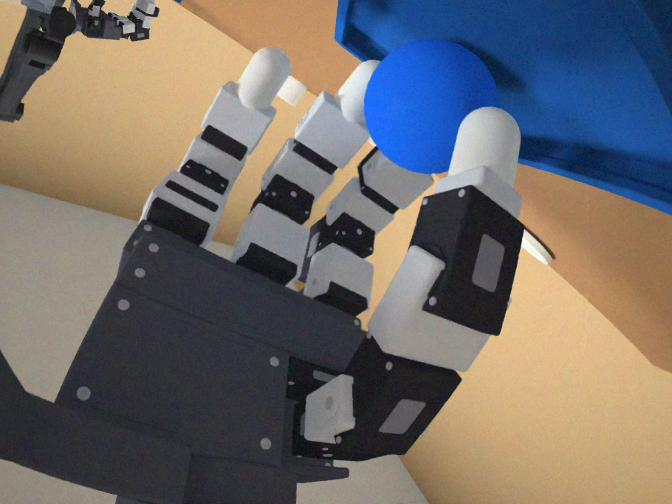

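Request:
{"op": "move", "data": {
  "arm1": {"target": [0.463, -0.4285, 1.08, 0.39259, -0.53055, -0.60391, 0.44688], "speed": 0.14},
  "arm2": {"target": [-0.398, 0.3357, 1.08, 0.50056, -0.67645, -0.43428, 0.32136], "speed": 0.14},
  "arm3": {"target": [-0.5795, -0.5193, 1.08, 0.58172, -0.78614, -0.16781, 0.12418], "speed": 0.14},
  "cameras": ["arm1_cam_wrist", "arm2_cam_wrist", "arm3_cam_wrist"]
}}

Scene clock: 357.70 s.
Joint torques (N m): arm1=[-0.21 -8.18 12.29 -0.49 0.82 -0.06] | arm2=[-3.49 -5.3 11.37 0.16 0.77 -0.03] | arm3=[1.26 -12.22 14.97 -0.28 0.94 -0.29]
Motor temperatures (°C): arm1=[25 27 29 27 28 23] | arm2=[27 26 35 26 26 24] | arm3=[27 27 30 22 31 25]
Heat: arm1: hottest joint3_rad 29 °C; arm2: hottest joint3_rad 35 °C; arm3: hottest joint5_rad 31 °C.
move: arm1 off_target; arm2 off_target; arm3 off_target
Joint velocities: within noise
arm1.joint_positions: joint1_rad=+1.627 joint2_rad=+1.330 joint3_rad=+1.234 joint4_rad=-1.590 joint5_rad=+1.279 joint6_rad=-1.499 hand_index_mcp=+0.518 hand_index_abd=+0.001 hand_index_pip=-0.497 hand_index_dip=+0.687 hand_middle_mcp=+0.512 hand_middle_abd=-0.001 hand_middle_pip=-0.494 hand_middle_dip=+0.685 hand_ring_mcp=+0.954 hand_ring_abd=+0.000 hand_ring_pip=-0.734 hand_ring_dip=+0.555 hand_thumb_cmc=-0.664 hand_thumb_axl=+0.680 hand_thumb_mcp=-0.066 hand_thumb_ipl=-0.052 hand_current_limit=+0.400 hand_speed=-0.800
arm1.joint_status: not commanded
arm1.hand_state: blocked,goal,blocked,goal,blocked,goal,blocked,goal,goal,goal,goal,goal,goal,goal,blocked,blocked
arm1.index_mcp_current_ma: 277
arm1.index_abd_current_ma: 2
arm1.index_pip_current_ma: 111
arm1.index_dip_current_ma: 50
arm1.middle_mcp_current_ma: 249
arm1.middle_abd_current_ma: -2
arm1.middle_pip_current_ma: 121
arm1.middle_dip_current_ma: 44
arm1.ring_mcp_current_ma: -16
arm1.ring_abd_current_ma: 0
arm1.ring_pip_current_ma: 5
arm1.ring_dip_current_ma: 6
arm1.thumb_cmc_current_ma: 15
arm1.thumb_axl_current_ma: 4
arm1.thumb_mcp_current_ma: 385
arm1.thumb_ipl_current_ma: 385
arm1.hand_goal_index_mcp: 0.450
arm1.hand_goal_index_abd: 0.000
arm1.hand_goal_index_pip: -0.530
arm1.hand_goal_index_dip: 0.670
arm1.hand_goal_middle_mcp: 0.450
arm1.hand_goal_middle_abd: 0.000
arm1.hand_goal_middle_pip: -0.530
arm1.hand_goal_middle_dip: 0.670
arm1.hand_goal_ring_mcp: 0.960
arm1.hand_goal_ring_abd: 0.000
arm1.hand_goal_ring_pip: -0.736
arm1.hand_goal_ring_dip: 0.552
arm1.hand_goal_thumb_cmc: -0.670
arm1.hand_goal_thumb_axl: 0.678
arm1.hand_goal_thumb_mcp: -0.168
arm1.hand_goal_thumb_ipl: -0.134
arm1.hand: x=+0.4610 y=-0.4262 z=+1.0542 quat_wxyz=(-0.408, +0.518, +0.614, -0.434) (m; scene frame)
arm1.hand_target: x=+0.4639 y=-0.4334 z=+1.0776 quat_wxyz=(-0.391, +0.530, +0.605, -0.448) (m; scene frame)
arm1.hand_status: off_target (0.026 m and 2.9 deg from the pose sent, 0.306 m and 0.6 deg at the start)
arm2.joint_positions: joint1_rad=-0.516 joint2_rad=+0.978 joint3_rad=+1.089 joint4_rad=-1.681 joint5_rad=+1.266 joint6_rad=-1.607 hand_index_mcp=+0.522 hand_index_abd=+0.004 hand_index_pip=-0.498 hand_index_dip=+0.688 hand_middle_mcp=+0.539 hand_middle_abd=-0.006 hand_middle_pip=-0.484 hand_middle_dip=+0.694 hand_ring_mcp=+0.953 hand_ring_abd=+0.001 hand_ring_pip=-0.734 hand_ring_dip=+0.555 hand_thumb_cmc=-0.658 hand_thumb_axl=+0.682 hand_thumb_mcp=-0.082 hand_thumb_ipl=-0.071 hand_current_limit=+0.400 hand_speed=-0.800
arm2.joint_status: not commanded
arm2.hand_state: blocked,goal,blocked,goal,blocked,goal,blocked,blocked,goal,goal,goal,goal,goal,goal,blocked,blocked
arm2.index_mcp_current_ma: 218
arm2.index_abd_current_ma: 3
arm2.index_pip_current_ma: 64
arm2.index_dip_current_ma: 29
arm2.middle_mcp_current_ma: 289
arm2.middle_abd_current_ma: -5
arm2.middle_pip_current_ma: 108
arm2.middle_dip_current_ma: 45
arm2.ring_mcp_current_ma: -8
arm2.ring_abd_current_ma: 0
arm2.ring_pip_current_ma: 2
arm2.ring_dip_current_ma: 2
arm2.thumb_cmc_current_ma: 17
arm2.thumb_axl_current_ma: 5
arm2.thumb_mcp_current_ma: 363
arm2.thumb_ipl_current_ma: 250
arm2.hand_goal_index_mcp: 0.450
arm2.hand_goal_index_abd: 0.000
arm2.hand_goal_index_pip: -0.530
arm2.hand_goal_index_dip: 0.670
arm2.hand_goal_middle_mcp: 0.450
arm2.hand_goal_middle_abd: 0.000
arm2.hand_goal_middle_pip: -0.530
arm2.hand_goal_middle_dip: 0.670
arm2.hand_goal_ring_mcp: 0.960
arm2.hand_goal_ring_abd: 0.000
arm2.hand_goal_ring_pip: -0.736
arm2.hand_goal_ring_dip: 0.552
arm2.hand_goal_thumb_cmc: -0.670
arm2.hand_goal_thumb_axl: 0.678
arm2.hand_goal_thumb_mcp: -0.168
arm2.hand_goal_thumb_ipl: -0.134
arm2.on_its_own: hand_middle_mcp moved -0.022 toward your old target +0.450
arm2.hand: x=-0.3943 y=+0.3320 z=+1.0529 quat_wxyz=(-0.504, +0.660, +0.460, -0.314) (m; scene frame)
arm2.hand_target: x=-0.3971 y=+0.3295 z=+1.0779 quat_wxyz=(-0.494, +0.670, +0.448, -0.327) (m; scene frame)
arm2.hand_status: off_target (0.028 m and 3.6 deg from the pose sent, 0.309 m and 1.1 deg at the start; a joint's target at an end of its range on 27 of 91 steps)
arm3.joint_positions: joint1_rad=+2.237 joint2_rad=+1.342 joint3_rad=+1.357 joint4_rad=-1.687 joint5_rad=+1.280 joint6_rad=-1.507 hand_index_mcp=+0.525 hand_index_abd=+0.004 hand_index_pip=-0.494 hand_index_dip=+0.685 hand_middle_mcp=+0.550 hand_middle_abd=-0.006 hand_middle_pip=-0.482 hand_middle_dip=+0.695 hand_ring_mcp=+0.953 hand_ring_abd=+0.001 hand_ring_pip=-0.733 hand_ring_dip=+0.555 hand_thumb_cmc=-0.658 hand_thumb_axl=+0.683 hand_thumb_mcp=-0.097 hand_thumb_ipl=-0.059 hand_current_limit=+0.400 hand_speed=-0.800
arm3.joint_status: not commanded
arm3.hand_state: blocked,goal,blocked,goal,blocked,goal,blocked,blocked,goal,goal,goal,goal,goal,goal,blocked,blocked
arm3.index_mcp_current_ma: 143
arm3.index_abd_current_ma: 1
arm3.index_pip_current_ma: 37
arm3.index_dip_current_ma: 8
arm3.middle_mcp_current_ma: 234
arm3.middle_abd_current_ma: -1
arm3.middle_pip_current_ma: 60
arm3.middle_dip_current_ma: 20
arm3.ring_mcp_current_ma: -2
arm3.ring_abd_current_ma: 0
arm3.ring_pip_current_ma: 0
arm3.ring_dip_current_ma: 1
arm3.thumb_cmc_current_ma: 6
arm3.thumb_axl_current_ma: 2
arm3.thumb_mcp_current_ma: 182
arm3.thumb_ipl_current_ma: 210
arm3.hand_goal_index_mcp: 0.450
arm3.hand_goal_index_abd: 0.000
arm3.hand_goal_index_pip: -0.530
arm3.hand_goal_index_dip: 0.670
arm3.hand_goal_middle_mcp: 0.450
arm3.hand_goal_middle_abd: 0.000
arm3.hand_goal_middle_pip: -0.530
arm3.hand_goal_middle_dip: 0.670
arm3.hand_goal_ring_mcp: 0.960
arm3.hand_goal_ring_abd: 0.000
arm3.hand_goal_ring_pip: -0.736
arm3.hand_goal_ring_dip: 0.552
arm3.hand_goal_thumb_cmc: -0.670
arm3.hand_goal_thumb_axl: 0.678
arm3.hand_goal_thumb_mcp: -0.168
arm3.hand_goal_thumb_ipl: -0.134
arm3.hand: x=-0.5782 y=-0.5130 z=+1.0519 quat_wxyz=(+0.585, -0.783, -0.179, +0.111) (m; scene frame)
arm3.hand_target: x=-0.5828 y=-0.5209 z=+1.0780 quat_wxyz=(+0.579, -0.786, -0.175, +0.131) (m; scene frame)
arm3.hand_status: off_target (0.029 m and 2.1 deg from the pose sent, 0.305 m and 0.5 deg at the start; a joint's target at an end of its range on 26 of 91 steps)
pictures: arm1_cam_wrist, arm2_cam_wrist, arm3_cam_wrist
camera_calibration:
arm1_cam_wrist: T_world_to_cam=[[0.302528, -0.723439, -0.620575, 0.234783], [0.58579, -0.372484, 0.719796, -1.2371], [-0.751882, -0.581285, 0.311096, -0.101321], [0, 0, 0, 1]] pos_world=[0.577473, -0.349846, 1.06768]
arm2_cam_wrist: T_world_to_cam=[[-0.0750319, -0.73647, -0.672296, 0.952592], [0.334173, -0.653783, 0.678894, -0.414788], [-0.939521, -0.173724, 0.295163, -0.496565], [0, 0, 0, 1]] pos_world=[-0.256447, 0.344109, 1.06859]
arm3_cam_wrist: T_world_to_cam=[[-0.626461, -0.472775, -0.619702, 0.0781828], [-0.230025, -0.647503, 0.726518, -1.27063], [-0.744739, 0.597682, 0.296885, -0.310691], [0, 0, 0, 1]] pos_world=[-0.474682, -0.600079, 1.06382]

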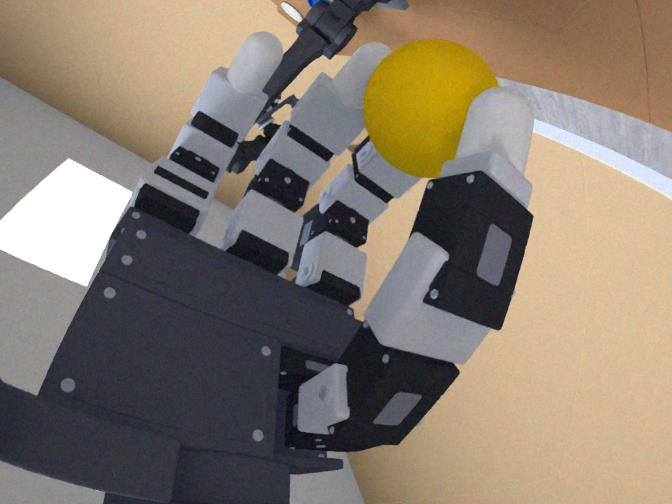

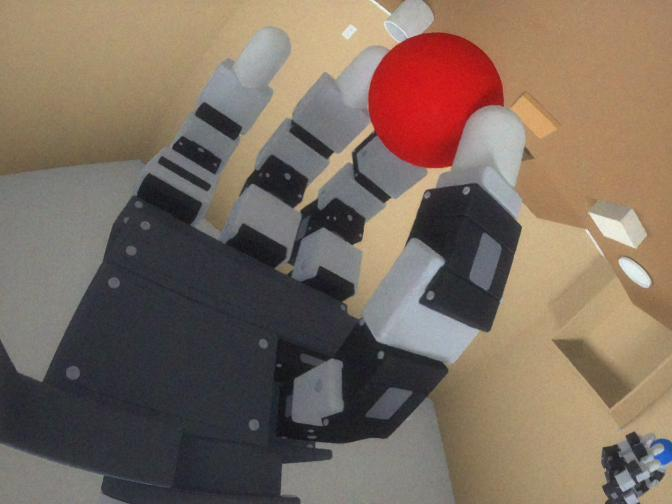

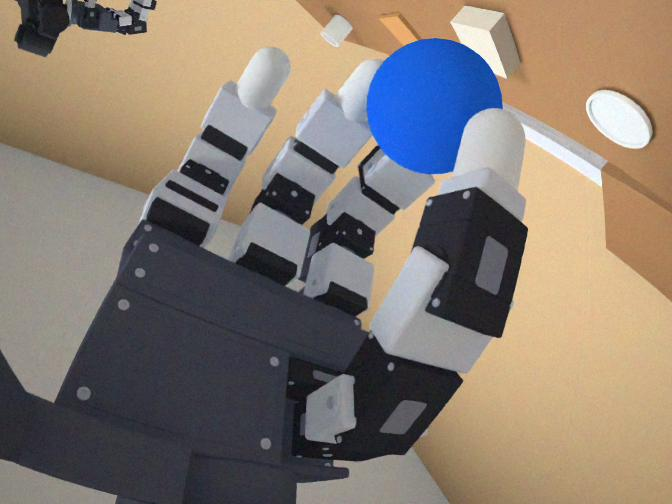

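Request:
{"op": "move", "data": {
  "arm1": {"joints": {"joint1_rad": 0.330}, "min_time_s": 3.5},
  "arm2": {"joints": {"joint1_rad": 0.734}, "min_time_s": 3.5},
  "arm3": {"joints": {"joint1_rad": 0.447}, "min_time_s": 6}
}}

Request:
{"op": "move", "data": {
  "arm1": {"target": [-0.0125, -0.1306, 1.055, 0.58151, -0.78584, -0.16919, 0.12519], "speed": 0.14},
  "arm2": {"target": [0.1289, 0.0943, 1.055, 0.20977, -0.28348, -0.75221, 0.55661], "speed": 0.14},
  "arm3": {"target": [-0.1552, 0.0987, 1.055, 0.46455, -0.62779, 0.50206, -0.37151], "speed": 0.14},
  "cameras": ["cam_high", "cam_low"]
}}

Scene clock: 381.33 s.
Joint torques (N m): arm1=[-0.62 -8.29 12.14 -0.53 0.9 -0.04] | arm2=[-2.37 -5.25 11.34 0.21 0.84 0] | arm3=[-0.73 -12.28 14.98 -0.31 0.96 -0.28]
Motor temperatures (°C): arm1=[25 27 31 27 28 23] | arm2=[27 26 42 26 26 24] | arm3=[27 26 33 22 31 25]
Heat: arm1: hottest joint3_rad 31 °C; arm2: hottest joint3_rad 42 °C; arm3: hottest joint3_rad 33 °C.
move: arm1 done; arm2 done; arm3 done
Joint velocities: within noise
arm1.joint_positions: joint1_rad=+0.345 joint2_rad=+1.330 joint3_rad=+1.234 joint4_rad=-1.594 joint5_rad=+1.278 joint6_rad=-1.499 hand_index_mcp=+0.514 hand_index_abd=+0.001 hand_index_pip=-0.497 hand_index_dip=+0.687 hand_middle_mcp=+0.508 hand_middle_abd=-0.001 hand_middle_pip=-0.494 hand_middle_dip=+0.685 hand_ring_mcp=+0.954 hand_ring_abd=+0.000 hand_ring_pip=-0.734 hand_ring_dip=+0.555 hand_thumb_cmc=-0.664 hand_thumb_axl=+0.680 hand_thumb_mcp=-0.062 hand_thumb_ipl=-0.053 hand_current_limit=+0.400 hand_speed=-0.800
arm1.joint_status: all done
arm1.hand_state: blocked,goal,blocked,goal,blocked,goal,blocked,goal,goal,goal,goal,goal,goal,goal,blocked,blocked
arm1.index_mcp_current_ma: 259
arm1.index_abd_current_ma: 2
arm1.index_pip_current_ma: 112
arm1.index_dip_current_ma: 50
arm1.middle_mcp_current_ma: 231
arm1.middle_abd_current_ma: -2
arm1.middle_pip_current_ma: 122
arm1.middle_dip_current_ma: 44
arm1.ring_mcp_current_ma: -16
arm1.ring_abd_current_ma: 0
arm1.ring_pip_current_ma: 5
arm1.ring_dip_current_ma: 6
arm1.thumb_cmc_current_ma: 15
arm1.thumb_axl_current_ma: 5
arm1.thumb_mcp_current_ma: 385
arm1.thumb_ipl_current_ma: 385
arm1.hand_goal_index_mcp: 0.450
arm1.hand_goal_index_abd: 0.000
arm1.hand_goal_index_pip: -0.530
arm1.hand_goal_index_dip: 0.670
arm1.hand_goal_middle_mcp: 0.450
arm1.hand_goal_middle_abd: 0.000
arm1.hand_goal_middle_pip: -0.530
arm1.hand_goal_middle_dip: 0.670
arm1.hand_goal_ring_mcp: 0.960
arm1.hand_goal_ring_abd: 0.000
arm1.hand_goal_ring_pip: -0.736
arm1.hand_goal_ring_dip: 0.552
arm1.hand_goal_thumb_cmc: -0.670
arm1.hand_goal_thumb_axl: 0.678
arm1.hand_goal_thumb_mcp: -0.168
arm1.hand_goal_thumb_ipl: -0.134
arm1.hand: x=+0.1381 y=-0.0598 z=+1.0537 quat_wxyz=(-0.589, +0.781, +0.183, -0.102) (m; scene frame)
arm1.hand_target: x=+0.1318 y=-0.0626 z=+1.0772 quat_wxyz=(-0.584, +0.785, +0.167, -0.122) (m; scene frame)
arm1.hand_status: not commanded
arm2.joint_positions: joint1_rad=+0.717 joint2_rad=+0.978 joint3_rad=+1.089 joint4_rad=-1.682 joint5_rad=+1.262 joint6_rad=-1.609 hand_index_mcp=+0.521 hand_index_abd=+0.004 hand_index_pip=-0.498 hand_index_dip=+0.688 hand_middle_mcp=+0.537 hand_middle_abd=-0.006 hand_middle_pip=-0.483 hand_middle_dip=+0.695 hand_ring_mcp=+0.953 hand_ring_abd=+0.001 hand_ring_pip=-0.734 hand_ring_dip=+0.555 hand_thumb_cmc=-0.658 hand_thumb_axl=+0.682 hand_thumb_mcp=-0.081 hand_thumb_ipl=-0.071 hand_current_limit=+0.400 hand_speed=-0.800
arm2.joint_status: all done
arm2.hand_state: blocked,goal,blocked,goal,blocked,goal,blocked,blocked,goal,goal,goal,goal,goal,goal,blocked,blocked
arm2.index_mcp_current_ma: 213
arm2.index_abd_current_ma: 3
arm2.index_pip_current_ma: 66
arm2.index_dip_current_ma: 29
arm2.middle_mcp_current_ma: 280
arm2.middle_abd_current_ma: -5
arm2.middle_pip_current_ma: 111
arm2.middle_dip_current_ma: 46
arm2.ring_mcp_current_ma: -8
arm2.ring_abd_current_ma: 0
arm2.ring_pip_current_ma: 2
arm2.ring_dip_current_ma: 2
arm2.thumb_cmc_current_ma: 18
arm2.thumb_axl_current_ma: 5
arm2.thumb_mcp_current_ma: 368
arm2.thumb_ipl_current_ma: 250
arm2.hand_goal_index_mcp: 0.450
arm2.hand_goal_index_abd: 0.000
arm2.hand_goal_index_pip: -0.530
arm2.hand_goal_index_dip: 0.670
arm2.hand_goal_middle_mcp: 0.450
arm2.hand_goal_middle_abd: 0.000
arm2.hand_goal_middle_pip: -0.530
arm2.hand_goal_middle_dip: 0.670
arm2.hand_goal_ring_mcp: 0.960
arm2.hand_goal_ring_abd: 0.000
arm2.hand_goal_ring_pip: -0.736
arm2.hand_goal_ring_dip: 0.552
arm2.hand_goal_thumb_cmc: -0.670
arm2.hand_goal_thumb_axl: 0.678
arm2.hand_goal_thumb_mcp: -0.168
arm2.hand_goal_thumb_ipl: -0.134
arm2.hand: x=-0.0591 y=+0.2402 z=+1.0509 quat_wxyz=(-0.226, +0.275, +0.763, -0.540) (m; scene frame)
arm2.hand_target: x=-0.0549 y=+0.2371 z=+1.0762 quat_wxyz=(-0.206, +0.286, +0.759, -0.547) (m; scene frame)
arm2.hand_status: not commanded
arm3.joint_positions: joint1_rad=+0.455 joint2_rad=+1.342 joint3_rad=+1.357 joint4_rad=-1.687 joint5_rad=+1.279 joint6_rad=-1.507 hand_index_mcp=+0.524 hand_index_abd=+0.004 hand_index_pip=-0.494 hand_index_dip=+0.685 hand_middle_mcp=+0.548 hand_middle_abd=-0.006 hand_middle_pip=-0.482 hand_middle_dip=+0.695 hand_ring_mcp=+0.953 hand_ring_abd=+0.001 hand_ring_pip=-0.734 hand_ring_dip=+0.555 hand_thumb_cmc=-0.657 hand_thumb_axl=+0.683 hand_thumb_mcp=-0.095 hand_thumb_ipl=-0.059 hand_current_limit=+0.400 hand_speed=-0.800
arm3.joint_status: all done
arm3.hand_state: blocked,goal,blocked,goal,blocked,goal,blocked,blocked,goal,goal,goal,goal,goal,goal,blocked,blocked
arm3.index_mcp_current_ma: 139
arm3.index_abd_current_ma: 1
arm3.index_pip_current_ma: 37
arm3.index_dip_current_ma: 8
arm3.middle_mcp_current_ma: 226
arm3.middle_abd_current_ma: -1
arm3.middle_pip_current_ma: 61
arm3.middle_dip_current_ma: 20
arm3.ring_mcp_current_ma: -2
arm3.ring_abd_current_ma: 0
arm3.ring_pip_current_ma: 0
arm3.ring_dip_current_ma: 1
arm3.thumb_cmc_current_ma: 7
arm3.thumb_axl_current_ma: 2
arm3.thumb_mcp_current_ma: 189
arm3.thumb_ipl_current_ma: 210
arm3.hand_goal_index_mcp: 0.450
arm3.hand_goal_index_abd: 0.000
arm3.hand_goal_index_pip: -0.530
arm3.hand_goal_index_dip: 0.670
arm3.hand_goal_middle_mcp: 0.450
arm3.hand_goal_middle_abd: 0.000
arm3.hand_goal_middle_pip: -0.530
arm3.hand_goal_middle_dip: 0.670
arm3.hand_goal_ring_mcp: 0.960
arm3.hand_goal_ring_abd: 0.000
arm3.hand_goal_ring_pip: -0.736
arm3.hand_goal_ring_dip: 0.552
arm3.hand_goal_thumb_cmc: -0.670
arm3.hand_goal_thumb_axl: 0.678
arm3.hand_goal_thumb_mcp: -0.168
arm3.hand_goal_thumb_ipl: -0.134
arm3.hand: x=-0.1136 y=-0.0609 z=+1.0481 quat_wxyz=(+0.452, -0.633, +0.494, -0.389) (m; scene frame)
arm3.hand_target: x=-0.1136 y=-0.0552 z=+1.0743 quat_wxyz=(+0.461, -0.627, +0.503, -0.376) (m; scene frame)
arm3.hand_status: not commanded
pictures: none

Scene clock: 383.70 s.
Joint torques (N m): arm1=[-0.56 -13.27 12.72 0.13 0.81 -0.23] | arm2=[-1.9 -14.74 11.67 -0.05 1.44 0.29] | arm3=[0.73 -17.08 15.68 0.01 1.04 -0.26]
Motor temperatures (°C): arm1=[25 27 31 27 28 23] | arm2=[27 26 42 26 26 24] | arm3=[27 26 34 22 31 25]
Heat: arm1: hottest joint3_rad 31 °C; arm2: hottest joint3_rad 42 °C; arm3: hottest joint3_rad 34 °C.
move: arm1 off_target; arm2 off_target; arm3 off_target
Joint velocities: within noise
arm1.joint_positions: joint1_rad=+0.345 joint2_rad=+1.737 joint3_rad=+1.633 joint4_rad=-1.578 joint5_rad=+1.276 joint6_rad=-1.502 hand_index_mcp=+0.514 hand_index_abd=+0.002 hand_index_pip=-0.497 hand_index_dip=+0.687 hand_middle_mcp=+0.508 hand_middle_abd=-0.002 hand_middle_pip=-0.494 hand_middle_dip=+0.685 hand_ring_mcp=+0.954 hand_ring_abd=+0.000 hand_ring_pip=-0.734 hand_ring_dip=+0.555 hand_thumb_cmc=-0.664 hand_thumb_axl=+0.680 hand_thumb_mcp=-0.062 hand_thumb_ipl=-0.053 hand_current_limit=+0.400 hand_speed=-0.800
arm1.joint_status: not commanded
arm1.hand_state: blocked,goal,blocked,goal,blocked,goal,blocked,goal,goal,goal,goal,goal,goal,goal,blocked,blocked
arm1.index_mcp_current_ma: 259
arm1.index_abd_current_ma: 3
arm1.index_pip_current_ma: 112
arm1.index_dip_current_ma: 50
arm1.middle_mcp_current_ma: 231
arm1.middle_abd_current_ma: -3
arm1.middle_pip_current_ma: 122
arm1.middle_dip_current_ma: 44
arm1.ring_mcp_current_ma: -16
arm1.ring_abd_current_ma: 0
arm1.ring_pip_current_ma: 5
arm1.ring_dip_current_ma: 6
arm1.thumb_cmc_current_ma: 16
arm1.thumb_axl_current_ma: 5
arm1.thumb_mcp_current_ma: 385
arm1.thumb_ipl_current_ma: 385
arm1.hand_goal_index_mcp: 0.450
arm1.hand_goal_index_abd: 0.000
arm1.hand_goal_index_pip: -0.530
arm1.hand_goal_index_dip: 0.670
arm1.hand_goal_middle_mcp: 0.450
arm1.hand_goal_middle_abd: 0.000
arm1.hand_goal_middle_pip: -0.530
arm1.hand_goal_middle_dip: 0.670
arm1.hand_goal_ring_mcp: 0.960
arm1.hand_goal_ring_abd: 0.000
arm1.hand_goal_ring_pip: -0.736
arm1.hand_goal_ring_dip: 0.552
arm1.hand_goal_thumb_cmc: -0.670
arm1.hand_goal_thumb_axl: 0.678
arm1.hand_goal_thumb_mcp: -0.168
arm1.hand_goal_thumb_ipl: -0.134
arm1.hand: x=-0.0018 y=-0.1258 z=+1.0278 quat_wxyz=(-0.588, +0.781, +0.182, -0.104) (m; scene frame)
arm1.hand_target: x=-0.0115 y=-0.1316 z=+1.0535 quat_wxyz=(-0.582, +0.786, +0.169, -0.126) (m; scene frame)
arm1.hand_status: off_target (0.030 m and 3.0 deg from the pose sent, 0.166 m and 3.3 deg at the start)
arm2.joint_positions: joint1_rad=+0.753 joint2_rad=+1.595 joint3_rad=+1.571 joint4_rad=-1.669 joint5_rad=+1.273 joint6_rad=-1.503 hand_index_mcp=+0.521 hand_index_abd=+0.004 hand_index_pip=-0.498 hand_index_dip=+0.688 hand_middle_mcp=+0.537 hand_middle_abd=-0.006 hand_middle_pip=-0.483 hand_middle_dip=+0.695 hand_ring_mcp=+0.953 hand_ring_abd=+0.001 hand_ring_pip=-0.734 hand_ring_dip=+0.555 hand_thumb_cmc=-0.657 hand_thumb_axl=+0.682 hand_thumb_mcp=-0.081 hand_thumb_ipl=-0.071 hand_current_limit=+0.400 hand_speed=-0.800
arm2.joint_status: not commanded
arm2.hand_state: blocked,goal,blocked,goal,blocked,goal,blocked,blocked,goal,goal,goal,goal,goal,goal,blocked,blocked
arm2.index_mcp_current_ma: 213
arm2.index_abd_current_ma: 3
arm2.index_pip_current_ma: 66
arm2.index_dip_current_ma: 29
arm2.middle_mcp_current_ma: 279
arm2.middle_abd_current_ma: -5
arm2.middle_pip_current_ma: 111
arm2.middle_dip_current_ma: 46
arm2.ring_mcp_current_ma: -8
arm2.ring_abd_current_ma: 0
arm2.ring_pip_current_ma: 2
arm2.ring_dip_current_ma: 2
arm2.thumb_cmc_current_ma: 20
arm2.thumb_axl_current_ma: 6
arm2.thumb_mcp_current_ma: 368
arm2.thumb_ipl_current_ma: 250
arm2.hand_goal_index_mcp: 0.450
arm2.hand_goal_index_abd: 0.000
arm2.hand_goal_index_pip: -0.530
arm2.hand_goal_index_dip: 0.670
arm2.hand_goal_middle_mcp: 0.450
arm2.hand_goal_middle_abd: 0.000
arm2.hand_goal_middle_pip: -0.530
arm2.hand_goal_middle_dip: 0.670
arm2.hand_goal_ring_mcp: 0.960
arm2.hand_goal_ring_abd: 0.000
arm2.hand_goal_ring_pip: -0.736
arm2.hand_goal_ring_dip: 0.552
arm2.hand_goal_thumb_cmc: -0.670
arm2.hand_goal_thumb_axl: 0.678
arm2.hand_goal_thumb_mcp: -0.168
arm2.hand_goal_thumb_ipl: -0.134
arm2.hand: x=+0.1161 y=+0.1015 z=+1.0239 quat_wxyz=(-0.234, +0.266, +0.762, -0.542) (m; scene frame)
arm2.hand_target: x=+0.1271 y=+0.0939 z=+1.0529 quat_wxyz=(-0.208, +0.284, +0.752, -0.557) (m; scene frame)
arm2.hand_status: off_target (0.034 m and 4.0 deg from the pose sent, 0.238 m and 3.1 deg at the start)
arm3.joint_positions: joint1_rad=+0.452 joint2_rad=+1.741 joint3_rad=+1.764 joint4_rad=-1.687 joint5_rad=+1.279 joint6_rad=-1.511 hand_index_mcp=+0.524 hand_index_abd=+0.004 hand_index_pip=-0.494 hand_index_dip=+0.685 hand_middle_mcp=+0.548 hand_middle_abd=-0.006 hand_middle_pip=-0.482 hand_middle_dip=+0.695 hand_ring_mcp=+0.953 hand_ring_abd=+0.001 hand_ring_pip=-0.734 hand_ring_dip=+0.555 hand_thumb_cmc=-0.657 hand_thumb_axl=+0.683 hand_thumb_mcp=-0.095 hand_thumb_ipl=-0.059 hand_current_limit=+0.400 hand_speed=-0.800
arm3.joint_status: not commanded
arm3.hand_state: blocked,goal,blocked,goal,blocked,goal,blocked,blocked,goal,goal,goal,goal,goal,goal,blocked,blocked
arm3.index_mcp_current_ma: 139
arm3.index_abd_current_ma: 1
arm3.index_pip_current_ma: 37
arm3.index_dip_current_ma: 8
arm3.middle_mcp_current_ma: 226
arm3.middle_abd_current_ma: -1
arm3.middle_pip_current_ma: 61
arm3.middle_dip_current_ma: 20
arm3.ring_mcp_current_ma: -2
arm3.ring_abd_current_ma: 0
arm3.ring_pip_current_ma: 0
arm3.ring_dip_current_ma: 1
arm3.thumb_cmc_current_ma: 7
arm3.thumb_axl_current_ma: 2
arm3.thumb_mcp_current_ma: 189
arm3.thumb_ipl_current_ma: 210
arm3.hand_goal_index_mcp: 0.450
arm3.hand_goal_index_abd: 0.000
arm3.hand_goal_index_pip: -0.530
arm3.hand_goal_index_dip: 0.670
arm3.hand_goal_middle_mcp: 0.450
arm3.hand_goal_middle_abd: 0.000
arm3.hand_goal_middle_pip: -0.530
arm3.hand_goal_middle_dip: 0.670
arm3.hand_goal_ring_mcp: 0.960
arm3.hand_goal_ring_abd: 0.000
arm3.hand_goal_ring_pip: -0.736
arm3.hand_goal_ring_dip: 0.552
arm3.hand_goal_thumb_cmc: -0.670
arm3.hand_goal_thumb_axl: 0.678
arm3.hand_goal_thumb_mcp: -0.168
arm3.hand_goal_thumb_ipl: -0.134
arm3.hand: x=-0.1466 y=+0.0867 z=+1.0275 quat_wxyz=(+0.453, -0.632, +0.495, -0.388) (m; scene frame)
arm3.hand_target: x=-0.1528 y=+0.0976 z=+1.0528 quat_wxyz=(+0.465, -0.627, +0.502, -0.372) (m; scene frame)
arm3.hand_status: off_target (0.031 m and 2.6 deg from the pose sent, 0.165 m and 2.7 deg at the start)
pictures: cam_high, cam_low

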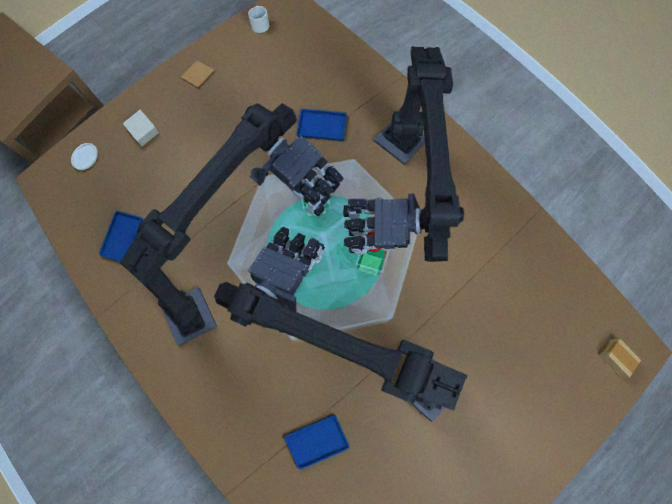

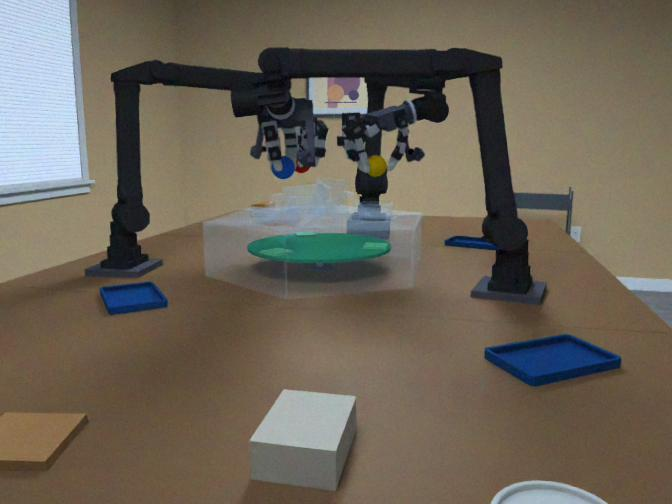

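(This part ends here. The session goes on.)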